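## Task

The rack has five servers stacked over a UPS. Take the labelled information tag and slide it, printed asset label facing upward and blue end toward the outside, into the vacant tag slot of the lowest server, pushing until it is fully seated. No other server's vacant slot may end up holding a tag. The rack is loose: tipping it beyond a slight amount fails the task, it must finish in its original position, and heavy pushing or pulling on it costs score.

## Robot and tools

Robot: two seven-joint arms, left_arm and right_arm, each ending in a parallel two-finger gripper. Bases in the scene frame: left_arm at (+0.056, +0.410, 0) m, quat_wxyz (+1.000, 0, 0, +0.004); right_arm at (+0.037, -0.312, 0) m, quat_wxyz (+1.000, 0, 0, 0). A camera stand is fixed behind the arms. Cameras: cam_head_left and cam_head_right (fixed, overhead-behind), cam_left_wrist and cam_right_wrist (on the hands), all 896x504.

Frame: every pose, target and reading uses the scene frame. Origin is at table-top height, halfway between the nominal bases; +x points out over the table, +z up, and left_arm sits on the +y side (image left/right may not match). Orientations are quaternions written w first. The gripper's fingers point along its own +z; they open and close along its own y. end_effector_position is the spot between the pads when shut; closed fingertips extend about 19 mm past it, open ones about 6 mm.

Row layout (used by execute_actions and move): 18 numbers. First left_arm: x, y, z (metres), qw, qx, qy, qz, then left_gripper position and speed. Then the same nine for right_arm and right_gripper. x, y, z and the quaternion are an absolute target pose for that gripper in the scene frame, not an offset. Gripper position runs -1 (shut) to +1 (open, 85 mm); 0 is roughly 45 mm and the scale is not linear. Gripper speed runs -1 to +1: about 20, 85 and 150 mm/s of gap change at -1, 0, +1; faster closes also squeeze harder (about 100 N per pad at -1, 120-135 at 0, up to ~245 at +1). Grippers start open (+1). An arm meant to stay still should get its last reported pose and its previous gripper numbers repeated unchanged; a 0 is a real command.

execute_actions(actions, cameras): actions is a list of actions; each action is a list of up to 15 rows, one per 1/30 s step, the final row repeated to fill 15 steps. Any action whose target lies over 0.6 m from a gripper's current position along one of that gripper's axes is rejected for both arms; an empty list just reports state and images.

move(target, speed, blend, blocking, cameras): target is one 18-number row or a list of up to 15 rows (no 0.6 m rule). Each gripper follows a straight line to its pose. speed is metres per second, 0.002 to 0.5 (default 0.25), one value or one per waypoint; rotation is capped at twice that in rad/s and at 0.873 rad/s. blend (m) rounds corners of a waypoint list. A path runs at most 10 s. blocking=false returns after about 0.5 s while motion continues; a new move replaces the old. Moves ignore obstacles and the other arm, and the hand lags and overshoots more at high speed. The result adds a 'move:' line: done, off_target, moving, held or fault, plus limits (paced = pose clipped; held = steps withheld).

wait(seconds 0 to 10), stop() (brakes a running move), zoom_image(camera, region [x0, y0, x1, y1] in pixels, at most 504 by 504, on the newest image), clear_fault(arm) for a reported torque fault, finished_scene(scene) to end a scene; after ending scene 1 make no further call in that reply.

Control details: each step the commanded orientation is clipped to 32 degrees from the measured one, so large turns take several actions; 'Hand target' shows where the arm is actually being sent. Big wrist turns may swing the elbow. Joints have speed limits (1.39 and 1.22 rad/s) and ranges listed in the results.

Readings: position_measured_pct is roughly 50 minus 50 times the finger position number. object_status: 0 moving, 1 blocked opening, 2 stopped on an object short of the request (firm grip), 3 reached the request or pads met (empty or soft grip). motor_current_ma near 1000 means gripping, near 0 means empty. Flange force is the external force in the gripper's own axes, includes held weight, and disappears after row-based calls until a move or wait. Joint torques show contacts. To grip, command a position narrower than the object; to release, command a few millimetres wider.

Hazards: don't tip, shove or drag the rack; seat the tag gently and check it went fully in. Don't drop the tag or knock things off the table. Hard hits cause torque faults that halt the arm until clear_fault; arms colliding or one gripper pinching the other's fingers can fail the scene. Holding loads or straining toward unreachable poses heats motors (MOTOR HOT from 60 °C, weak-brake stop at 75 °C). A minimum of commands, smooth moves and speed improve results.

Each tool is called after "Emit:" as name(argument=value, ...), one argument or row to a line, values as JSON.

## Session

Emit:
execute_actions(
  actions=[],
)

Scene clock: 0.00 s.
left_arm: end_effector_position=(+0.1091, +0.2271, +0.3312) position_measured_pct=0.0 object_status=3 motor_current_ma=0 end_effector_quat_wxyz=(-0.023, -0.506, +0.861, +0.047) | right_arm: end_effector_position=(+0.4357, -0.4572, +0.2890) position_measured_pct=0.0 object_status=3 motor_current_ma=0 end_effector_quat_wxyz=(-0.012, +0.857, +0.513, +0.051)
Joint positions: left_arm=[1.411 -0.224 -0.245 1.964 0.004 1.483 3.8] | right_arm=[0.091 0.275 0.358 1.612 -0.205 1.24 0.007]
Joint velocities: within noise
Joint torques (N m): no reading
Motor temperatures (°C): left_arm=[30 29 31 31 41 34 49] | right_arm=[35 32 26 27 36 45 48]
Flange force (N): no reading
Hand target: left_arm +0.1091, +0.2271, +0.3312; -0.023, -0.506, +0.861, +0.047 | right_arm +0.4357, -0.4572, +0.2890; -0.012, +0.857, +0.513, +0.051
Tool commands: left_gripper/position=+1.0 left_gripper/speed=+1.0 right_gripper/position=+1.0 right_gripper/speed=+1.0

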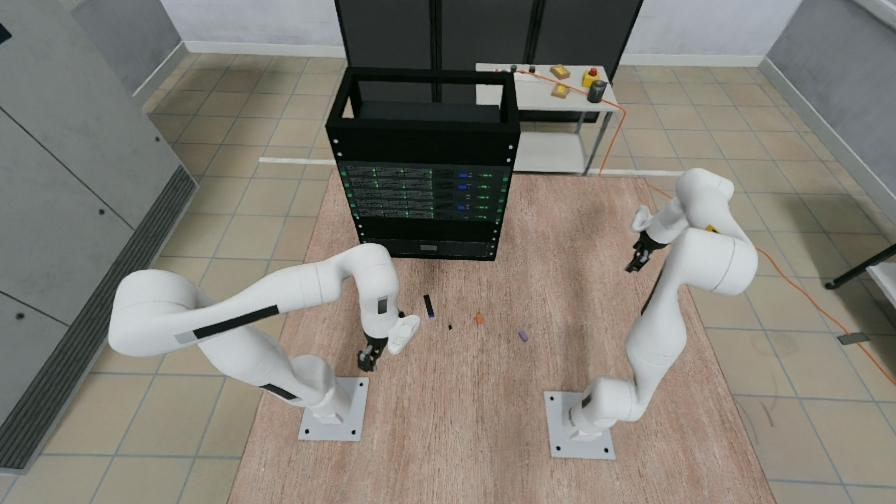

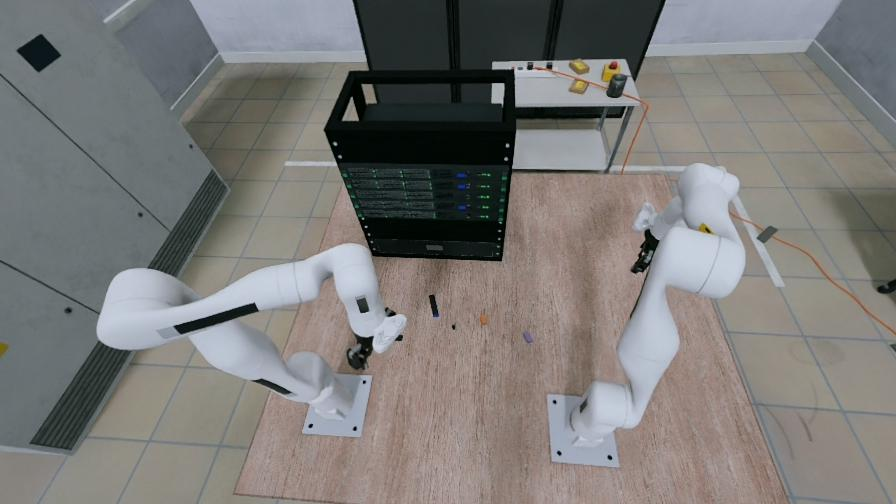

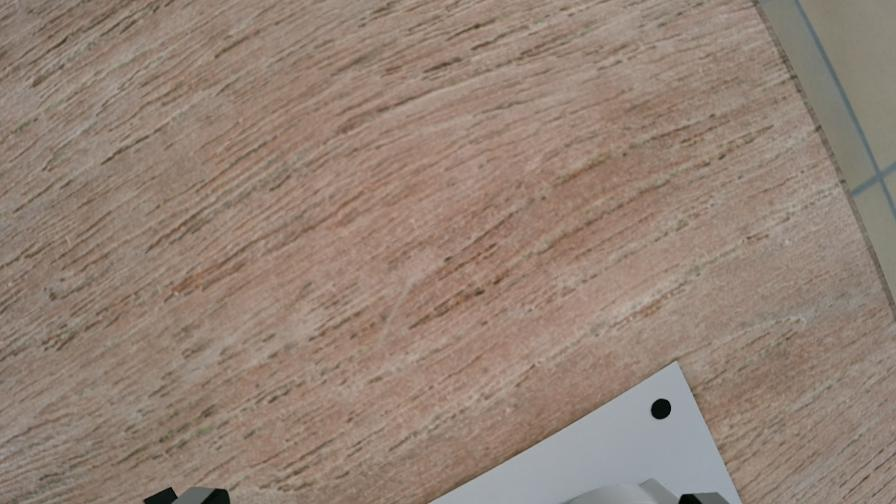

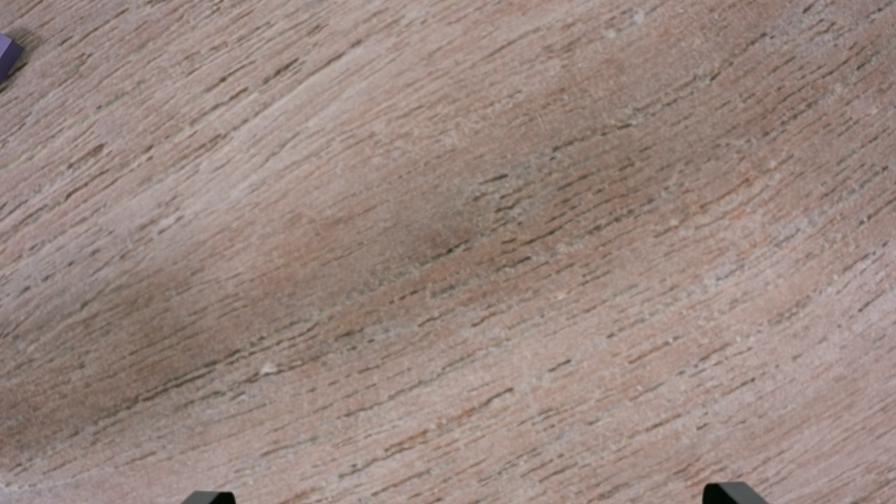

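Emit:
zoom_image(
  camera="cam_head_left",
  region=[380, 260, 560, 360],
)

Emit:
zoom_image(
  camera="cam_head_left",
  region=[320, 150, 540, 270],
)

Emit:
zoom_image(
  camera="cam_head_right",
  region=[420, 160, 520, 220],
)

Scaled by 2.800.

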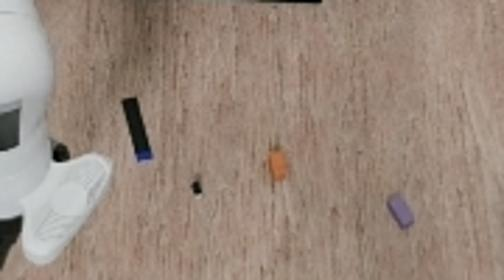

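Scaled by 2.291.

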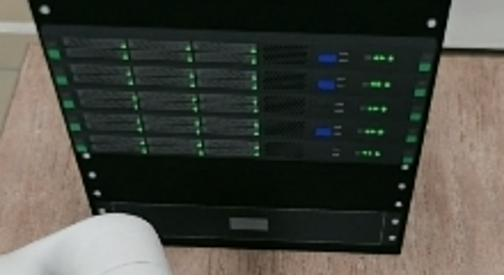

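Scaled by 5.040.

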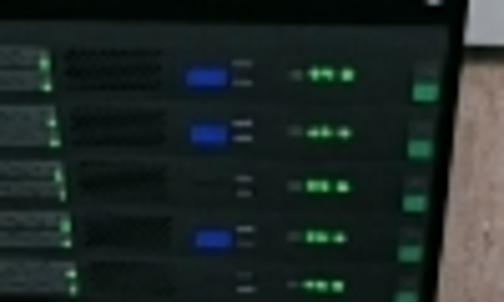

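Emit:
move(
  target=[0.33,0.16,0.25,0,1,0,0,1,1,0.4357,-0.4572,0.2890,-0.012,0.857,0.513,0.051,1,1],
  speed=0.2,
)

Scene clock: 72.50 s.
left_arm: end_effector_position=(+0.3300, +0.1600, +0.2500) position_measured_pct=0.0 object_status=3 motor_current_ma=0 end_effector_quat_wxyz=(+0.000, +1.000, +0.000, +0.000) | right_arm: end_effector_position=(+0.4357, -0.4572, +0.2890) position_measured_pct=0.0 object_status=3 motor_current_ma=0 end_effector_quat_wxyz=(-0.012, +0.857, +0.513, +0.051)
Joint positions: left_arm=[1.104 0.239 -0.523 1.796 0.13 1.142 5.244] | right_arm=[0.091 0.275 0.358 1.612 -0.204 1.24 0.005]
Joint velocities: within noise
Joint torques (N m): left_arm=[1.1 -12.5 0.29 -9.2 0.08 -0.03 -0.13] | right_arm=[-0.42 -14.08 1.51 -8.71 -0.15 0.14 0.04]
Motor temperatures (°C): left_arm=[30 29 31 32 41 34 49] | right_arm=[35 32 26 27 36 45 48]
Flange force (N): left_arm=[0.9 -3.0 2.5] | right_arm=[-0.4 1.3 1.2]
Hand target: left_arm +0.3300, +0.1600, +0.2500; +0.000, +1.000, +0.000, +0.000 | right_arm +0.4357, -0.4572, +0.2890; -0.012, +0.857, +0.513, +0.051
Off the commanded pose: left_arm 0.000 m, 0 deg | right_arm 0.000 m, 0 deg.
move: done
camera_calibration:
cam_left_wrist: T_world_to_cam=[[0.014264, -0.999868, -0.00778785, 0.161038], [-0.999896, -0.0142788, 0.00185037, 0.38813], [-0.00196132, 0.00776065, -0.999968, 0.396151], [0, 0, 0, 1]] pos_world=[0.38657, 0.163485, 0.396674]
cam_right_wrist: T_world_to_cam=[[0.870771, -0.491671, 0.00419573, -0.602344], [-0.490104, -0.868617, -0.0728119, -0.108099], [0.039444, 0.0613461, -0.997337, 0.448854], [0, 0, 0, 1]] pos_world=[0.453819, -0.417587, 0.442315]

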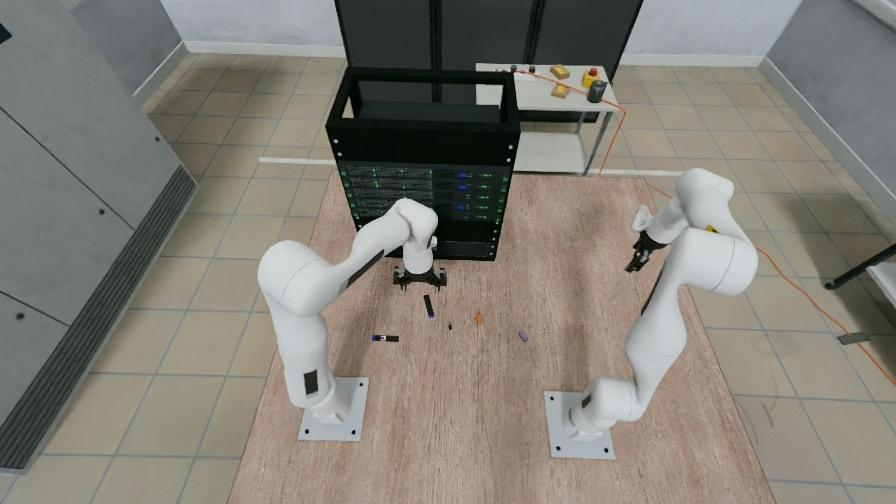

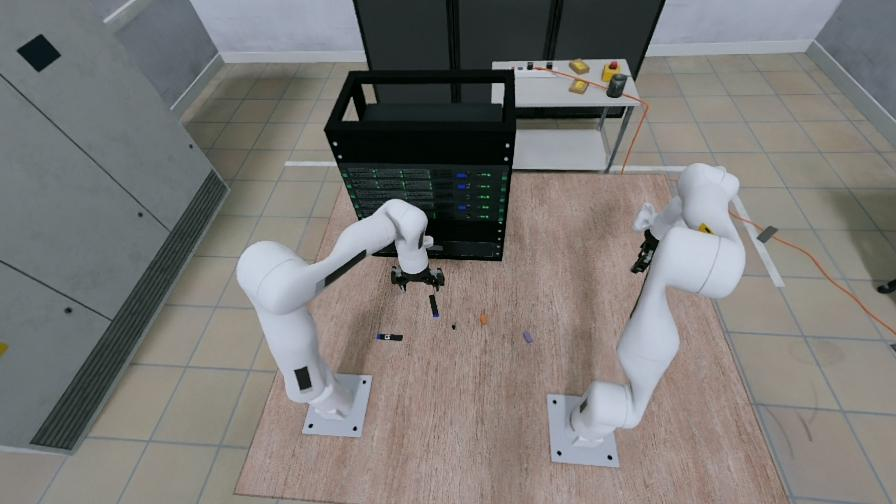

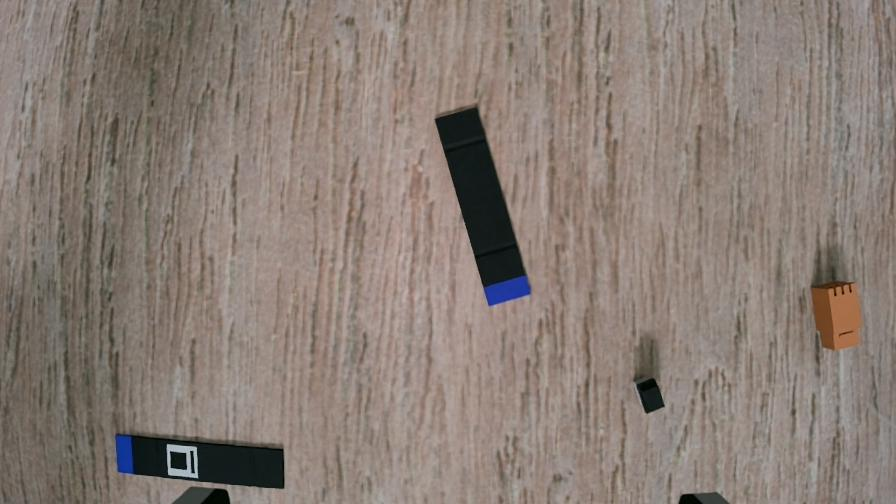

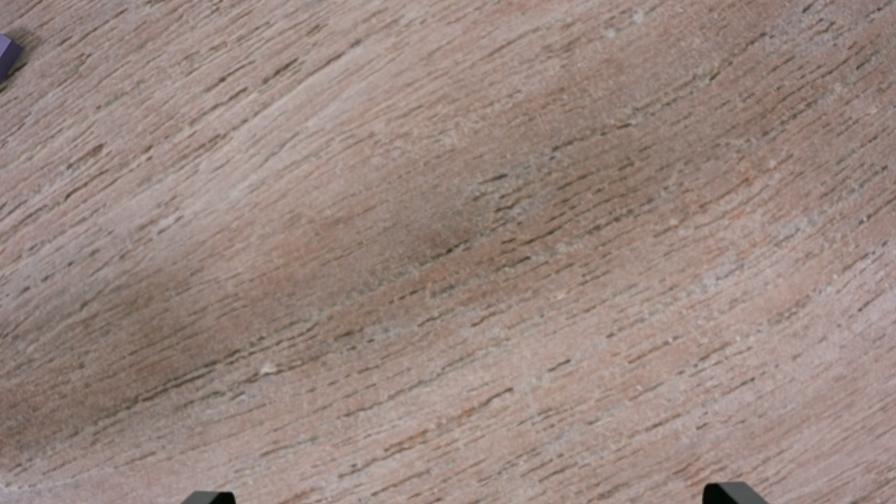

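Emit:
zoom_image(
  camera="cam_left_wrist",
  region=[90, 400, 320, 504],
)

Emit:
zoom_image(
  camera="cam_left_wrist",
  region=[400, 90, 570, 320],
)

Scaled by 2.191 from the camera's 896x504 image, which has a finer 1280x720 frame.

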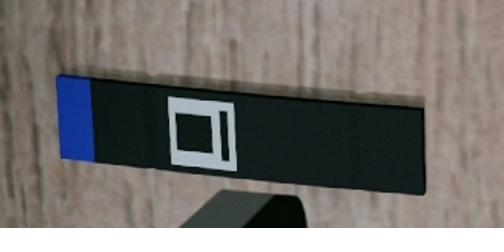

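Scaled by 2.191 from the camera's 896x504 image, which has a finer 1280x720 frame.

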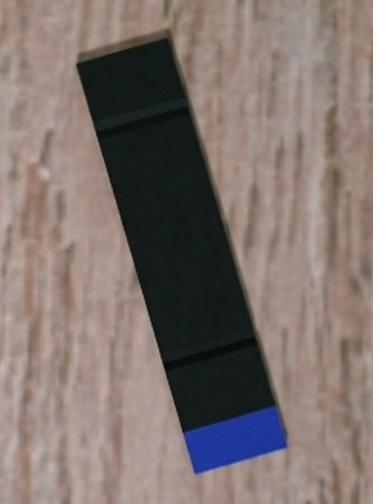

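Emit:
move(
  target=[0.28,0.34,0.16,0,0.7071,-0.7071,0,0,1,0.4357,-0.4572,0.2890,-0.012,0.857,0.513,0.051,1,1],
  speed=0.2,
  cameras=["cam_left_wrist","cam_head_left"],
)

Scene clock: 173.07 s.
left_arm: end_effector_position=(+0.2800, +0.3400, +0.1600) position_measured_pct=49.8 object_status=3 motor_current_ma=0 end_effector_quat_wxyz=(+0.000, +0.707, -0.707, +0.000) | right_arm: end_effector_position=(+0.4357, -0.4572, +0.2890) position_measured_pct=0.0 object_status=3 motor_current_ma=0 end_effector_quat_wxyz=(-0.012, +0.857, +0.513, +0.051)
Joint positions: left_arm=[0.711 0.076 -0.533 2.339 0.057 0.738 3.27] | right_arm=[0.091 0.275 0.358 1.612 -0.204 1.24 0.005]
Joint velocities: within noise
Joint torques (N m): left_arm=[1.07 -7.33 1.04 -7.06 0.11 0.03 -0.15] | right_arm=[-0.46 -14.04 1.43 -8.69 -0.11 0.19 0.04]
Motor temperatures (°C): left_arm=[30 30 30 32 41 34 48] | right_arm=[35 32 26 27 36 45 48]
Flange force (N): left_arm=[-4.5 0.0 3.4] | right_arm=[-0.6 1.3 1.3]
Hand target: left_arm +0.2800, +0.3400, +0.1600; +0.000, +0.707, -0.707, +0.000 | right_arm +0.4357, -0.4572, +0.2890; -0.012, +0.857, +0.513, +0.051
Off the commanded pose: left_arm 0.000 m, 0 deg | right_arm 0.000 m, 0 deg.
move: done
camera_calibration:
cam_left_wrist: T_world_to_cam=[[-0.999869, -0.0141641, -0.00788575, 0.28978], [-0.0141783, 0.999898, 0.00174979, -0.27992], [0.00786016, 0.00186137, -0.999967, 0.303909], [0, 0, 0, 1]] pos_world=[0.283385, 0.28343, 0.306674]
Images, in order (width x height): cam_head_left 896x504, cam_left_wrist 896x504.

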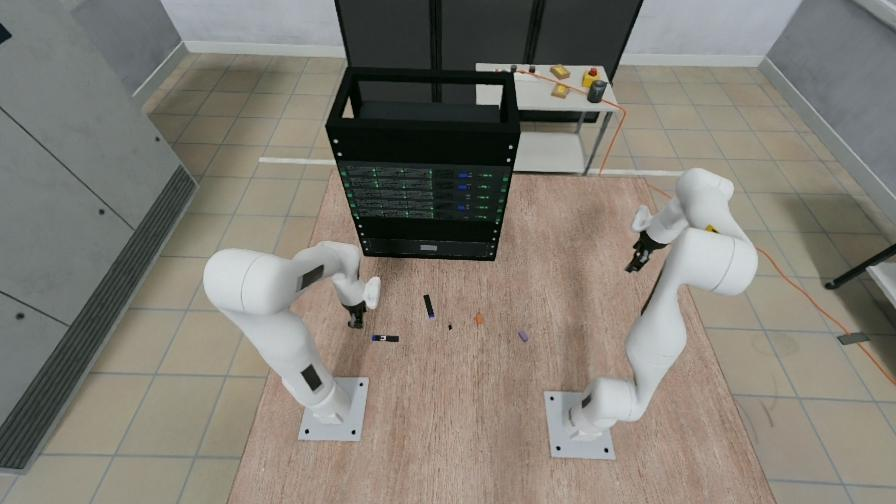

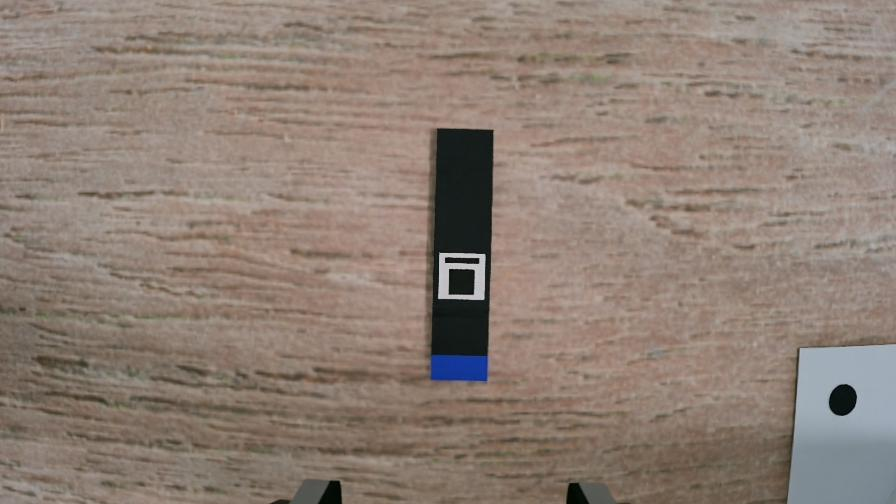

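Emit:
move(
  target=[
    [0.281,0.285,0.06,0,0.7071,-0.7071,0,-0.3,0,0.4357,-0.4572,0.2890,-0.012,0.857,0.513,0.051,1,1],
    [0.281,0.285,0.027,0,0.7071,-0.7071,0,-0.3,0,0.4357,-0.4572,0.2890,-0.012,0.857,0.513,0.051,1,1],
  ],
  speed=[0.15,0.05],
  cameras=["cam_left_wrist"],
)

Emit:
zoom_image(
  camera="cam_left_wrist",
  region=[250, 254, 650, 504],
)

Scene clock: 192.50 s.
left_arm: end_effector_position=(+0.2810, +0.2850, +0.0270) position_measured_pct=64.9 object_status=3 motor_current_ma=0 end_effector_quat_wxyz=(+0.000, +0.707, -0.707, +0.000) | right_arm: end_effector_position=(+0.4357, -0.4572, +0.2890) position_measured_pct=0.0 object_status=3 motor_current_ma=0 end_effector_quat_wxyz=(-0.012, +0.857, +0.513, +0.051)
Joint positions: left_arm=[0.548 0.525 -0.171 2.467 0.506 0.177 3.033] | right_arm=[0.091 0.275 0.358 1.612 -0.204 1.24 0.005]
Joint velocities: within noise
Joint torques (N m): left_arm=[1.11 -11.99 0.99 -2.31 0.1 0.01 -0.11] | right_arm=[-0.42 -14.1 1.4 -8.64 -0.09 0.18 0.04]
Motor temperatures (°C): left_arm=[30 30 30 32 41 34 48] | right_arm=[35 32 26 27 36 45 48]
Flange force (N): left_arm=[-4.3 -0.2 -0.5] | right_arm=[-0.5 1.6 1.2]
Hand target: left_arm +0.2810, +0.2850, +0.0270; +0.000, +0.707, -0.707, +0.000 | right_arm +0.4357, -0.4572, +0.2890; -0.012, +0.857, +0.513, +0.051
Off the commanded pose: left_arm 0.000 m, 0 deg | right_arm 0.000 m, 0 deg.
move: done
camera_calibration:
cam_left_wrist: T_world_to_cam=[[-0.999867, -0.0142633, -0.00788783, 0.288975], [-0.0142783, 0.999896, 0.00184894, -0.224667], [0.00786065, 0.00196132, -0.999967, 0.170985], [0, 0, 0, 1]] pos_world=[0.284385, 0.22843, 0.173674]
Images, in order (width x height): cam_left_wrist 896x504.

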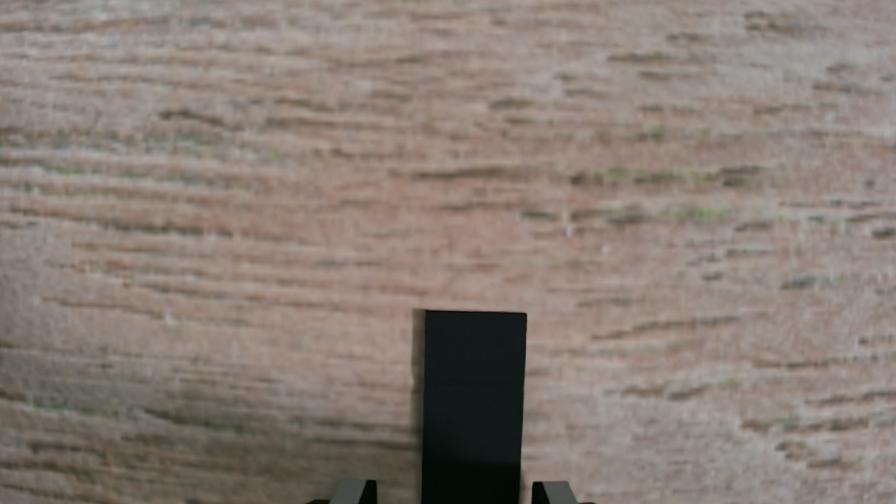

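Scaled by 1.260 from the camera's 896x504 image, which has a finer 1280x720 frame.

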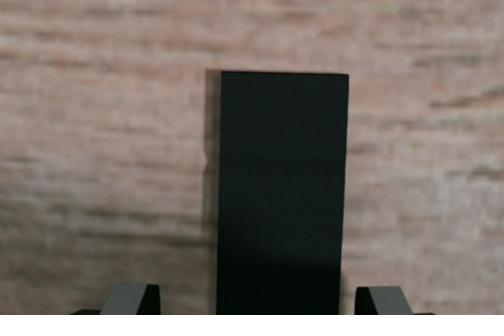

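Emit:
move(
  target=[
    [0.2767,0.285,0.027,0,0.7071,-0.7071,0,-0.3,0,0.4357,-0.4572,0.2890,-0.012,0.857,0.513,0.051,1,1],
    [0.2767,0.285,0.021,0,0.7071,-0.7071,0,-0.3,0,0.4357,-0.4572,0.2890,-0.012,0.857,0.513,0.051,1,1],
  ],
  speed=[0.05,0.01],
  cameras=["cam_left_wrist"],
)

Emit:
zoom_image(
  camera="cam_left_wrist",
  region=[300, 304, 620, 504],
)

Scene clock: 203.40 s.
left_arm: end_effector_position=(+0.2767, +0.2850, +0.0210) position_measured_pct=64.9 object_status=3 motor_current_ma=0 end_effector_quat_wxyz=(+0.000, +0.707, -0.707, +0.000) | right_arm: end_effector_position=(+0.4357, -0.4572, +0.2890) position_measured_pct=0.0 object_status=3 motor_current_ma=0 end_effector_quat_wxyz=(-0.012, +0.857, +0.513, +0.051)
Joint positions: left_arm=[0.522 0.545 -0.13 2.484 0.525 0.134 3.024] | right_arm=[0.091 0.275 0.358 1.612 -0.204 1.24 0.005]
Joint velocities: within noise
Joint torques (N m): left_arm=[1.09 -12.04 1.15 -1.98 0.12 0.03 -0.11] | right_arm=[-0.42 -14.05 1.46 -8.65 -0.15 0.19 0.09]
Motor temperatures (°C): left_arm=[30 30 30 32 41 34 48] | right_arm=[35 32 26 27 36 45 48]
Flange force (N): left_arm=[-4.3 -0.4 -0.7] | right_arm=[-0.3 1.3 1.2]
Hand target: left_arm +0.2767, +0.2850, +0.0210; +0.000, +0.707, -0.707, +0.000 | right_arm +0.4357, -0.4572, +0.2890; -0.012, +0.857, +0.513, +0.051
Off the commanded pose: left_arm 0.000 m, 0 deg | right_arm 0.000 m, 0 deg.
move: done
camera_calibration:
cam_left_wrist: T_world_to_cam=[[-0.999867, -0.0142641, -0.00788641, 0.284628], [-0.0142783, 0.999897, 0.00174894, -0.224701], [0.00786065, 0.00186132, -0.999967, 0.165042], [0, 0, 0, 1]] pos_world=[0.280085, 0.22843, 0.167674]
Images, in order (width x height): cam_left_wrist 896x504.

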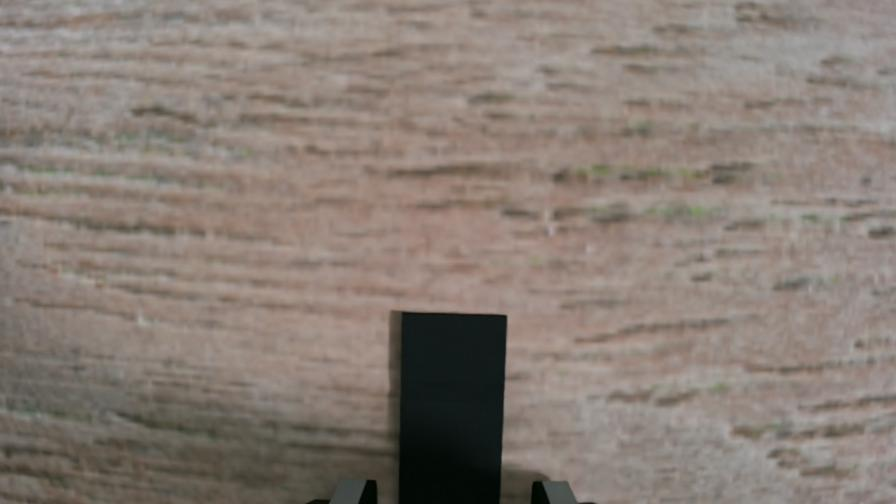

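Scaled by 1.575 from the camera's 896x504 image, which has a finer 1280x720 frame.

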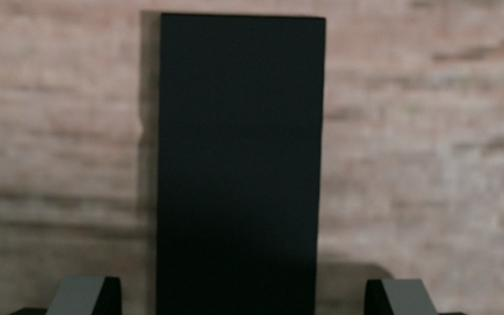

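Emit:
move(
  target=[0.2767,0.285,0.018,0,0.7071,-0.7071,0,-0.3,0,0.4357,-0.4572,0.2890,-0.012,0.857,0.513,0.051,1,1],
  speed=0.01,
  cameras=[],
)

Emit:
move(
  target=[0.2767,0.285,0.0165,0,0.7071,-0.7071,0,-0.3,0,0.4357,-0.4572,0.2890,-0.012,0.857,0.513,0.051,1,1],
  speed=0.01,
  cameras=[],
)

Emit:
move(
  target=[0.2767,0.285,0.015,0,0.7071,-0.7071,0,-0.3,0,0.4357,-0.4572,0.2890,-0.012,0.857,0.513,0.051,1,1],
  speed=0.01,
  cameras=["cam_left_wrist"],
)

Scene clock: 213.67 s.
left_arm: end_effector_position=(+0.2767, +0.2850, +0.0181) position_measured_pct=64.9 object_status=3 motor_current_ma=0 end_effector_quat_wxyz=(+0.000, +0.707, -0.707, +0.000) | right_arm: end_effector_position=(+0.4357, -0.4572, +0.2890) position_measured_pct=0.0 object_status=3 motor_current_ma=0 end_effector_quat_wxyz=(-0.012, +0.857, +0.513, +0.051)
Joint positions: left_arm=[0.51 0.555 -0.113 2.487 0.53 0.118 3.02] | right_arm=[0.091 0.275 0.358 1.612 -0.204 1.24 0.005]
Joint velocities: within noise
Joint torques (N m): left_arm=[2.89 26.15 4.85 -11.2 0.81 -4.32 -0.17] | right_arm=[-0.42 -14.05 1.44 -8.67 -0.12 0.19 0.06]
Motor temperatures (°C): left_arm=[30 30 30 32 41 34 48] | right_arm=[35 32 26 27 36 45 48]
Flange force (N): left_arm=[-23.7 19.7 -174.6] | right_arm=[-0.4 1.3 1.3]
Hand target: left_arm +0.2767, +0.2850, +0.0180; +0.000, +0.707, -0.707, +0.000 | right_arm +0.4357, -0.4572, +0.2890; -0.012, +0.857, +0.513, +0.051
Off the commanded pose: left_arm 0.000 m, 0 deg | right_arm 0.000 m, 0 deg.
move: done
No camera images: "cameras" was empty.

Scene clock: 214.37 s.
left_arm: end_effector_position=(+0.2773, +0.2846, +0.0173) position_measured_pct=64.9 object_status=3 motor_current_ma=0 end_effector_quat_wxyz=(+0.000, +0.707, -0.707, +0.001) | right_arm: end_effector_position=(+0.4357, -0.4572, +0.2890) position_measured_pct=0.0 object_status=3 motor_current_ma=0 end_effector_quat_wxyz=(-0.012, +0.857, +0.513, +0.051)
Joint positions: left_arm=[0.503 0.558 -0.105 2.488 0.532 0.11 3.018] | right_arm=[0.091 0.275 0.358 1.612 -0.204 1.24 0.005]
Joint velocities: within noise
Joint torques (N m): left_arm=[5.88 55.73 9.49 -26.93 2.01 -11.21 0.05] | right_arm=[-0.42 -14.11 1.49 -8.68 -0.13 0.16 0.11]
Motor temperatures (°C): left_arm=[30 30 30 32 41 34 48] | right_arm=[35 32 26 27 36 45 48]
Flange force (N): left_arm=[-50.7 41.7 -327.9] | right_arm=[-0.3 1.4 1.3]
Hand target: left_arm +0.2767, +0.2850, +0.0165; +0.000, +0.707, -0.707, +0.000 | right_arm +0.4357, -0.4572, +0.2890; -0.012, +0.857, +0.513, +0.051
Off the commanded pose: left_arm 0.001 m, 0 deg | right_arm 0.000 m, 0 deg.
move: done
No camera images: "cameras" was empty.

Scene clock: 215.07 s.
left_arm: end_effector_position=(+0.2787, +0.2839, +0.0173) position_measured_pct=64.9 object_status=3 motor_current_ma=0 end_effector_quat_wxyz=(-0.001, +0.707, -0.707, +0.004) | right_arm: end_effector_position=(+0.4357, -0.4572, +0.2890) position_measured_pct=0.0 object_status=3 motor_current_ma=0 end_effector_quat_wxyz=(-0.012, +0.857, +0.513, +0.051)
Joint positions: left_arm=[0.497 0.558 -0.097 2.489 0.534 0.103 3.017] | right_arm=[0.091 0.275 0.358 1.612 -0.204 1.24 0.005]
Joint velocities: within noise
Joint torques (N m): left_arm=[8.58 56.65 13.3 -43.74 2.98 -17.05 0.22] | right_arm=[-0.45 -14.14 1.45 -8.63 -0.14 0.2 0.07]
Motor temperatures (°C): left_arm=[30 30 30 32 41 34 48] | right_arm=[35 32 26 27 36 45 48]
Flange force (N): left_arm=[-73.9 59.7 -364.2] | right_arm=[-0.4 1.7 1.3]
Hand target: left_arm +0.2767, +0.2850, +0.0150; +0.000, +0.707, -0.707, +0.000 | right_arm +0.4357, -0.4572, +0.2890; -0.012, +0.857, +0.513, +0.051
Off the commanded pose: left_arm 0.003 m, 1 deg | right_arm 0.000 m, 0 deg.
move: done
camera_calibration:
cam_left_wrist: T_world_to_cam=[[-0.999778, -0.0142771, -0.0155262, 0.286728], [-0.0142405, 0.999896, -0.00246076, -0.223601], [0.0155597, -0.00223911, -0.999876, 0.160416], [0, 0, 0, 1]] pos_world=[0.280984, 0.228031, 0.164298]
Images, in order (width x height): cam_left_wrist 896x504.

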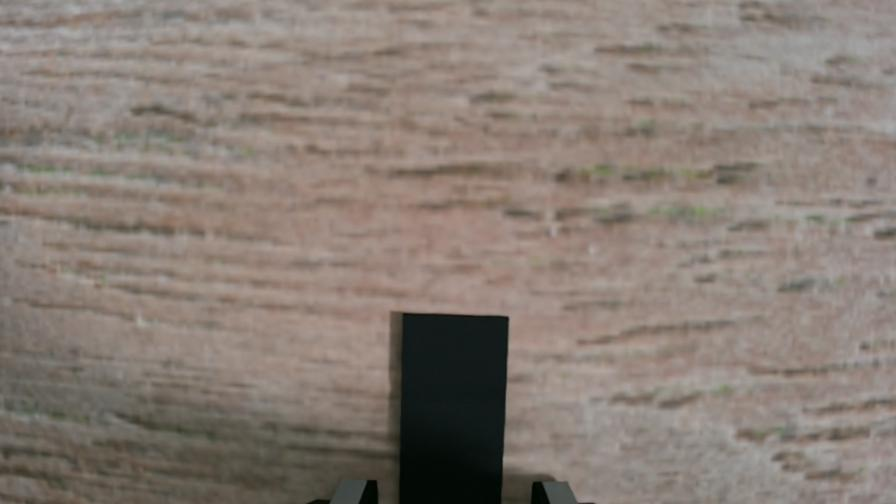

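Emit:
move(
  target=[0.2767,0.285,0.0205,0,0.7071,-0.7071,0,-0.3,0,0.4357,-0.4572,0.2890,-0.012,0.857,0.513,0.051,1,1],
  speed=0.02,
  cameras=[],
)

Emit:
move(
  target=[0.2767,0.285,0.0205,0,0.7071,-0.7071,0,-0.7,-1,0.4357,-0.4572,0.2890,-0.012,0.857,0.513,0.051,1,1],
  speed=0.02,
  cameras=["cam_left_wrist"],
)

Scene clock: 224.23 s.
left_arm: end_effector_position=(+0.2767, +0.2850, +0.0205) position_measured_pct=64.9 object_status=3 motor_current_ma=0 end_effector_quat_wxyz=(+0.000, +0.707, -0.707, +0.000) | right_arm: end_effector_position=(+0.4357, -0.4572, +0.2890) position_measured_pct=0.0 object_status=3 motor_current_ma=0 end_effector_quat_wxyz=(-0.012, +0.857, +0.513, +0.051)
Joint positions: left_arm=[0.52 0.547 -0.127 2.484 0.525 0.132 3.023] | right_arm=[0.091 0.275 0.358 1.612 -0.204 1.24 0.005]
Joint velocities: within noise
Joint torques (N m): left_arm=[1.1 -11.87 1.11 -1.74 0.11 0.02 -0.1] | right_arm=[-0.39 -14.12 1.46 -8.68 -0.13 0.19 0.05]
Motor temperatures (°C): left_arm=[30 31 30 32 41 34 48] | right_arm=[35 32 26 27 36 45 48]
Flange force (N): left_arm=[-4.2 -0.8 -1.2] | right_arm=[-0.4 1.4 1.4]
Hand target: left_arm +0.2767, +0.2850, +0.0205; +0.000, +0.707, -0.707, +0.000 | right_arm +0.4357, -0.4572, +0.2890; -0.012, +0.857, +0.513, +0.051
Off the commanded pose: left_arm 0.000 m, 0 deg | right_arm 0.000 m, 0 deg.
move: done
No camera images: "cameras" was empty.

Scene clock: 225.47 s.
left_arm: end_effector_position=(+0.2767, +0.2850, +0.0205) position_measured_pct=79.2 object_status=0 motor_current_ma=1000 end_effector_quat_wxyz=(+0.000, +0.707, -0.707, +0.000) | right_arm: end_effector_position=(+0.4357, -0.4572, +0.2890) position_measured_pct=0.0 object_status=3 motor_current_ma=0 end_effector_quat_wxyz=(-0.012, +0.857, +0.513, +0.051)
Joint positions: left_arm=[0.52 0.546 -0.127 2.484 0.525 0.132 3.023] | right_arm=[0.091 0.275 0.358 1.612 -0.204 1.24 0.005]
Joint velocities: within noise
Joint torques (N m): left_arm=[1.39 -7.53 1.63 -3.1 0.26 -0.57 -0.1] | right_arm=[-0.37 -14.16 1.41 -8.67 -0.14 0.18 0.05]
Motor temperatures (°C): left_arm=[30 31 30 32 41 34 48] | right_arm=[35 32 26 27 36 45 48]
Flange force (N): left_arm=[-7.2 2.0 -21.3] | right_arm=[-0.3 1.5 1.3]
Hand target: left_arm +0.2767, +0.2850, +0.0205; +0.000, +0.707, -0.707, +0.000 | right_arm +0.4357, -0.4572, +0.2890; -0.012, +0.857, +0.513, +0.051
Off the commanded pose: left_arm 0.000 m, 0 deg | right_arm 0.000 m, 0 deg.
move: done
camera_calibration:
cam_left_wrist: T_world_to_cam=[[-0.999869, -0.0141641, -0.00788575, 0.284603], [-0.0141783, 0.999898, 0.00174979, -0.224728], [0.00786016, 0.00186137, -0.999967, 0.164642], [0, 0, 0, 1]] pos_world=[0.280085, 0.22843, 0.167274]
Images, in order (width x height): cam_left_wrist 896x504.

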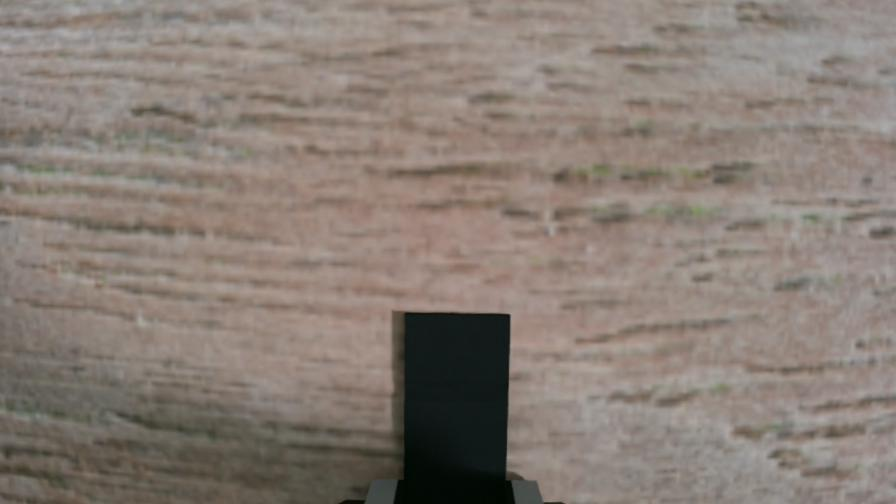

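Emit:
move(
  target=[
    [0.2767,0.285,0.06,0,0.7071,-0.7071,0,-0.7,-1,0.4357,-0.4572,0.2890,-0.012,0.857,0.513,0.051,1,1],
    [0.40,0.25,0.07,0,1,0,0,-0.7,-1,0.4357,-0.4572,0.2890,-0.012,0.857,0.513,0.051,1,1],
  ],
  speed=0.15,
)

Scene clock: 242.53 s.
left_arm: end_effector_position=(+0.4000, +0.2500, +0.0700) position_measured_pct=79.2 object_status=2 motor_current_ma=1000 end_effector_quat_wxyz=(+0.000, +1.000, +0.000, +0.000) | right_arm: end_effector_position=(+0.4357, -0.4572, +0.2890) position_measured_pct=0.0 object_status=3 motor_current_ma=0 end_effector_quat_wxyz=(-0.012, +0.857, +0.513, +0.051)
Joint positions: left_arm=[0.937 0.656 -0.796 2.035 0.7 0.743 4.405] | right_arm=[0.091 0.275 0.358 1.612 -0.204 1.24 0.005]
Joint velocities: within noise
Joint torques (N m): left_arm=[1.12 -15.24 -1.99 -5.68 0.11 -0.03 -0.12] | right_arm=[-0.46 -14.08 1.35 -8.68 -0.11 0.18 0.06]
Motor temperatures (°C): left_arm=[30 31 30 32 41 34 48] | right_arm=[35 32 26 27 36 45 48]
Flange force (N): left_arm=[-0.6 -3.1 -0.2] | right_arm=[-0.6 1.4 1.3]
Hand target: left_arm +0.4000, +0.2500, +0.0700; +0.000, +1.000, +0.000, +0.000 | right_arm +0.4357, -0.4572, +0.2890; -0.012, +0.857, +0.513, +0.051
Off the commanded pose: left_arm 0.000 m, 0 deg | right_arm 0.000 m, 0 deg.
move: done
camera_calibration:
cam_left_wrist: T_world_to_cam=[[0.0142648, -0.999868, -0.00778643, 0.248526], [-0.999897, -0.0142788, 0.00175037, 0.459761], [-0.00186132, 0.00776065, -0.999968, 0.215551], [0, 0, 0, 1]] pos_world=[0.45657, 0.253385, 0.216674]
cam_right_wrist: T_world_to_cam=[[0.870771, -0.491671, 0.00419573, -0.602344], [-0.490104, -0.868617, -0.0728119, -0.108099], [0.039444, 0.0613461, -0.997337, 0.448854], [0, 0, 0, 1]] pos_world=[0.453819, -0.417587, 0.442315]

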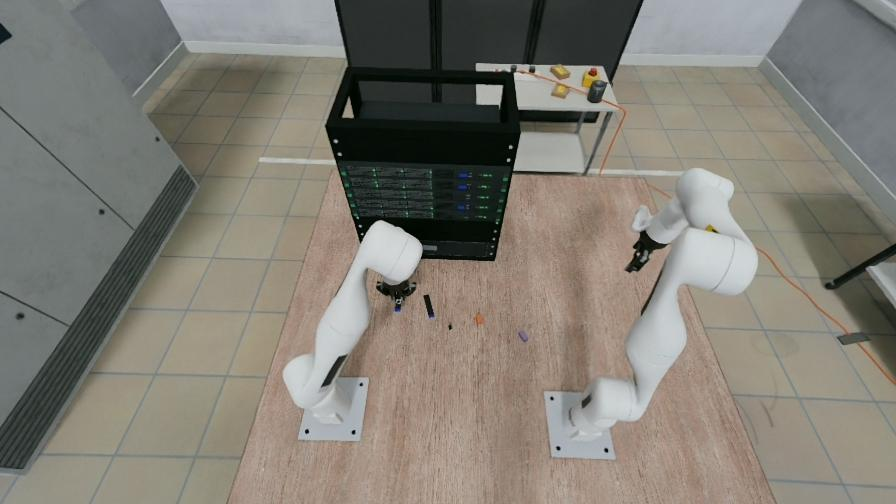

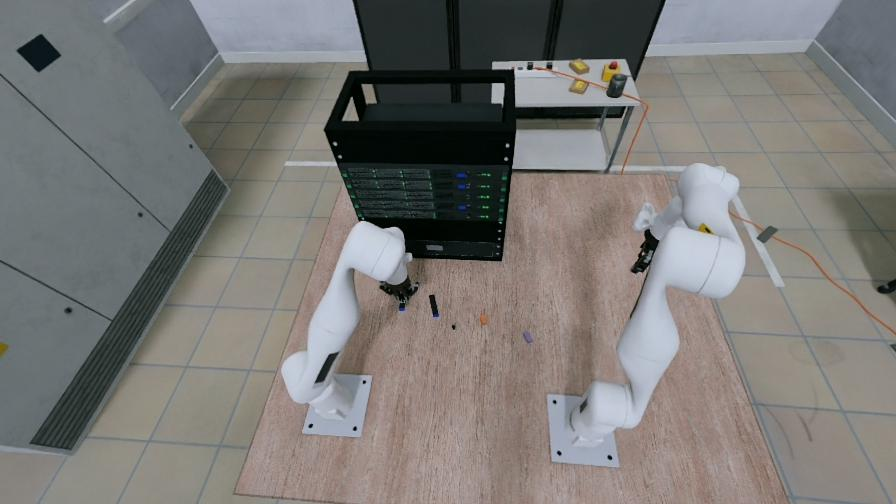

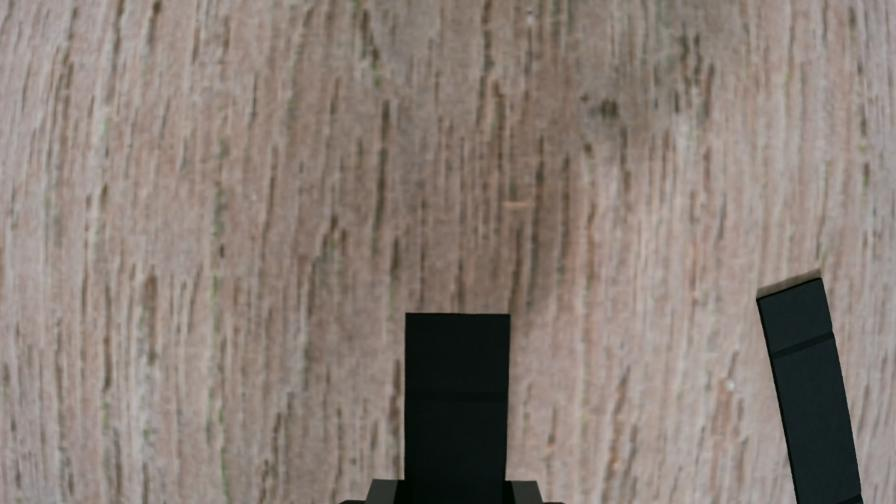

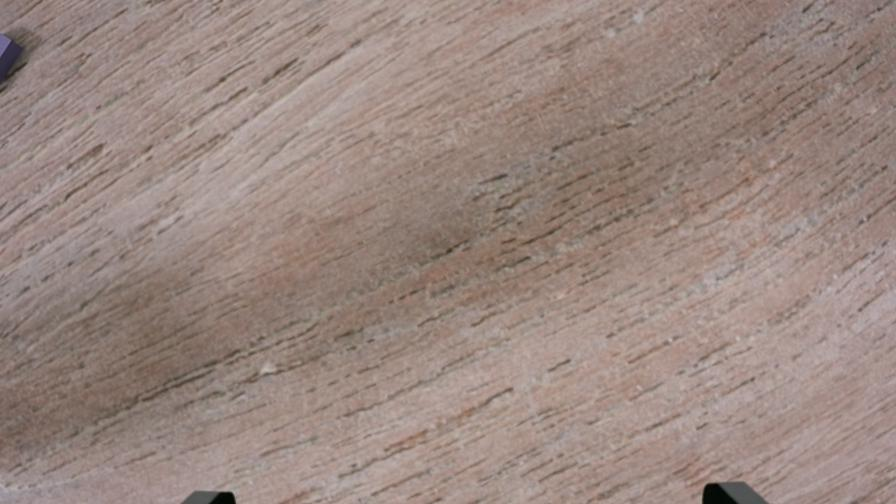

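Emit:
move(
  target=[
    [0.40,0.25,0.027,0,1,0,0,-0.7,-1,0.4357,-0.4572,0.2890,-0.012,0.857,0.513,0.051,1,1],
    [0.40,0.25,0.0215,0,1,0,0,-0.7,-1,0.4357,-0.4572,0.2890,-0.012,0.857,0.513,0.051,1,1],
  ],
  speed=[0.1,0.01],
  cameras=[],
)

Scene clock: 252.80 s.
left_arm: end_effector_position=(+0.4000, +0.2500, +0.0215) position_measured_pct=79.2 object_status=2 motor_current_ma=1000 end_effector_quat_wxyz=(+0.000, +1.000, +0.000, +0.000) | right_arm: end_effector_position=(+0.4357, -0.4572, +0.2890) position_measured_pct=0.0 object_status=3 motor_current_ma=0 end_effector_quat_wxyz=(-0.012, +0.857, +0.513, +0.051)
Joint positions: left_arm=[0.861 0.748 -0.69 2.068 0.832 0.625 4.293] | right_arm=[0.091 0.275 0.358 1.612 -0.204 1.24 0.005]
Joint velocities: within noise
Joint torques (N m): left_arm=[1.12 -16.16 -1.88 -4.54 0.13 -0.01 -0.12] | right_arm=[-0.42 -14.08 1.48 -8.68 -0.13 0.19 0.09]
Motor temperatures (°C): left_arm=[30 31 30 32 41 34 48] | right_arm=[35 32 26 27 36 45 48]
Flange force (N): left_arm=[-0.3 -3.0 -0.9] | right_arm=[-0.3 1.3 1.4]
Hand target: left_arm +0.4000, +0.2500, +0.0215; +0.000, +1.000, +0.000, +0.000 | right_arm +0.4357, -0.4572, +0.2890; -0.012, +0.857, +0.513, +0.051
Off the commanded pose: left_arm 0.000 m, 0 deg | right_arm 0.000 m, 0 deg.
move: done
No camera images: "cameras" was empty.

Emit:
move(
  target=[0.40,0.25,0.0205,0,1,0,0,-0.7,-1,0.4357,-0.4572,0.2890,-0.012,0.857,0.513,0.051,1,1],
  speed=0.01,
  cameras=[],
)

Scene clock: 257.43 s.
left_arm: end_effector_position=(+0.4000, +0.2500, +0.0205) position_measured_pct=79.2 object_status=2 motor_current_ma=1000 end_effector_quat_wxyz=(+0.000, +1.000, +0.000, +0.000) | right_arm: end_effector_position=(+0.4357, -0.4572, +0.2890) position_measured_pct=0.0 object_status=3 motor_current_ma=0 end_effector_quat_wxyz=(-0.012, +0.857, +0.513, +0.051)
Joint positions: left_arm=[0.859 0.75 -0.687 2.069 0.835 0.623 4.291] | right_arm=[0.091 0.275 0.358 1.612 -0.204 1.24 0.005]
Joint velocities: within noise
Joint torques (N m): left_arm=[0.75 -4.24 1.42 -5.26 1.36 -2.29 -0.09] | right_arm=[-0.43 -14.05 1.42 -8.74 -0.13 0.18 0.09]
Motor temperatures (°C): left_arm=[30 31 30 32 41 34 48] | right_arm=[35 32 26 27 36 45 48]
Flange force (N): left_arm=[-10.3 -6.6 -41.2] | right_arm=[-0.4 1.1 1.4]
Hand target: left_arm +0.4000, +0.2500, +0.0205; +0.000, +1.000, +0.000, +0.000 | right_arm +0.4357, -0.4572, +0.2890; -0.012, +0.857, +0.513, +0.051
Off the commanded pose: left_arm 0.000 m, 0 deg | right_arm 0.000 m, 0 deg.
move: done
No camera images: "cameras" was empty.

Emit:
move(
  target=[
    [0.40,0.25,0.0209,0,1,0,0,-0.7,-1,0.4357,-0.4572,0.2890,-0.012,0.857,0.513,0.051,1,1],
    [0.40,0.25,0.0209,0,1,0,0,-0.4,-1,0.4357,-0.4572,0.2890,-0.012,0.857,0.513,0.051,1,1],
    [0.40,0.25,0.06,0,1,0,0,-0.4,-1,0.4357,-0.4572,0.2890,-0.012,0.857,0.513,0.051,1,1],
    [0.33,0.25,0.06,0,0.8870,0,0.4617,-0.4,-1,0.4357,-0.4572,0.2890,-0.012,0.857,0.513,0.051,1,1],
    [0.3525,0.25,0.028,0,0.8870,0,0.4617,-0.4,-1,0.4357,-0.4572,0.2890,-0.012,0.857,0.513,0.051,1,1],
  ],
  speed=[0.01,0.05,0.1,0.2,0.1],
)

Emit:
zoom_image(
  camera="cam_left_wrist",
  region=[250, 254, 650, 504],
)

Scene clock: 283.07 s.
left_arm: end_effector_position=(+0.3527, +0.2491, +0.0277) position_measured_pct=69.7 object_status=3 motor_current_ma=0 end_effector_quat_wxyz=(-0.064, +0.877, +0.033, +0.476) | right_arm: end_effector_position=(+0.4357, -0.4572, +0.2890) position_measured_pct=0.0 object_status=3 motor_current_ma=0 end_effector_quat_wxyz=(-0.012, +0.857, +0.513, +0.051)
Joint positions: left_arm=[1.533 1.167 -0.323 2.58 0.99 -0.887 5.413] | right_arm=[0.091 0.275 0.358 1.612 -0.204 1.24 0.005]
Joint velocities: within noise
Joint torques (N m): left_arm=[1.13 -13.63 -1.94 3.98 1.48 -1.7 -0.08] | right_arm=[-0.39 -14.1 1.45 -8.68 -0.11 0.17 0.07]
Motor temperatures (°C): left_arm=[30 31 30 32 41 34 48] | right_arm=[35 32 26 27 36 45 48]
Flange force (N): left_arm=[3.7 -4.7 5.1] | right_arm=[-0.3 1.4 1.3]
Hand target: left_arm +0.3527, +0.2491, +0.0277; -0.064, +0.877, +0.033, +0.476 | right_arm +0.4357, -0.4572, +0.2890; -0.012, +0.857, +0.513, +0.051
Off the commanded pose: left_arm 0.001 m, 8 deg | right_arm 0.000 m, 0 deg.
joint sent to its limit (left arm) — joint 4 (elbow), upper limit, where the elbow is as bent as it goes. The joint targets are off in orientation, not in position.
move: off_target (left_arm)
camera_calibration:
cam_left_wrist: T_world_to_cam=[[0.132179, -0.988527, -0.0730945, 0.205323], [-0.545308, -0.0109387, -0.838164, 0.274632], [0.827749, 0.150647, -0.540498, -0.167755], [0, 0, 0, 1]] pos_world=[0.261479, 0.231243, 0.154523]
cam_right_wrist: T_world_to_cam=[[0.870771, -0.491671, 0.00419573, -0.602344], [-0.490104, -0.868617, -0.0728119, -0.108099], [0.039444, 0.0613461, -0.997337, 0.448854], [0, 0, 0, 1]] pos_world=[0.453819, -0.417587, 0.442315]

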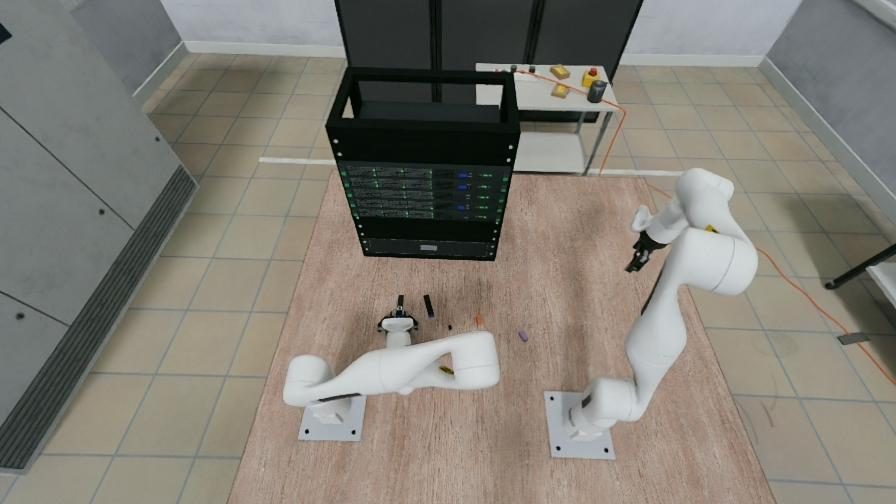

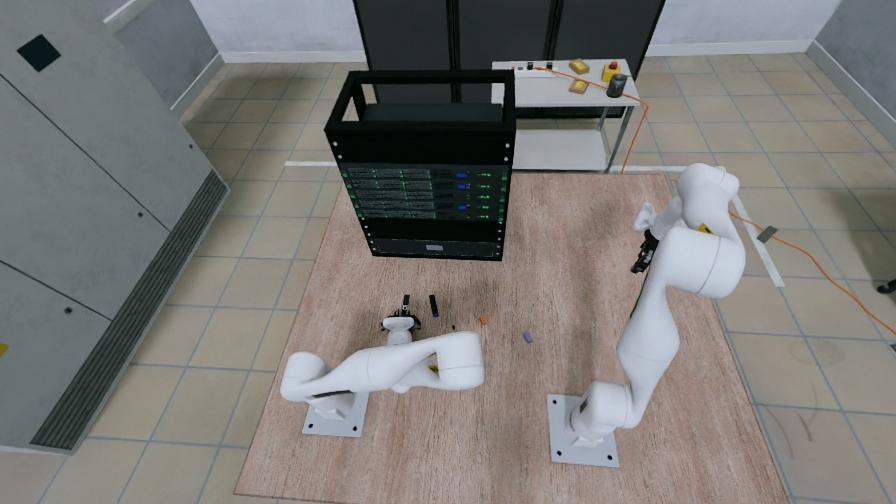

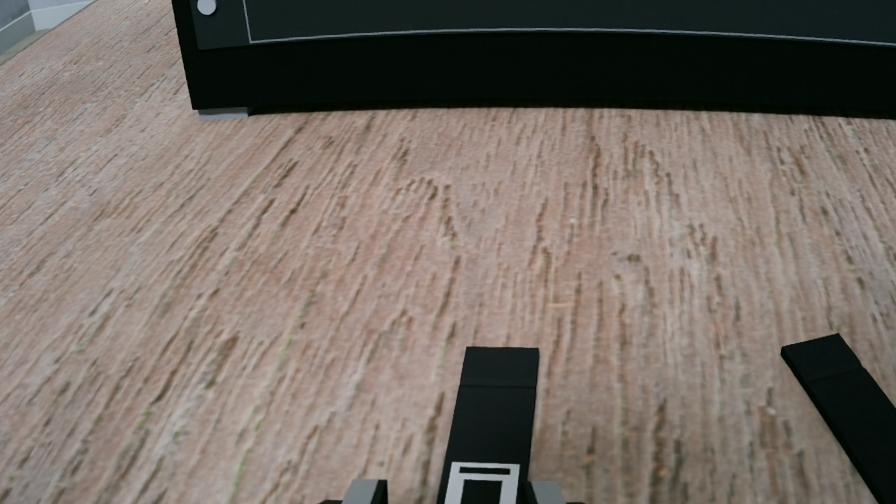

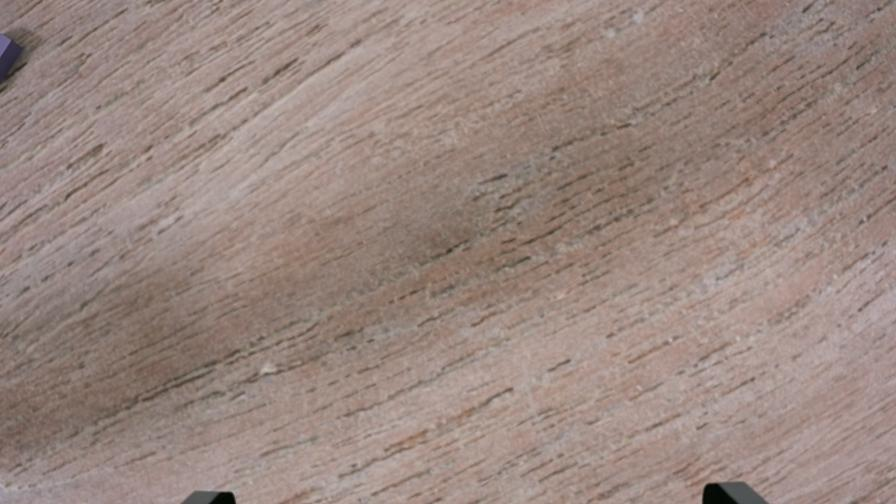

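Scaled by 1.260 from the camera's 896x504 image, which has a finer 1280x720 frame.

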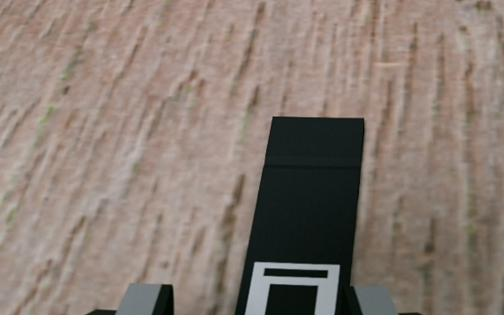

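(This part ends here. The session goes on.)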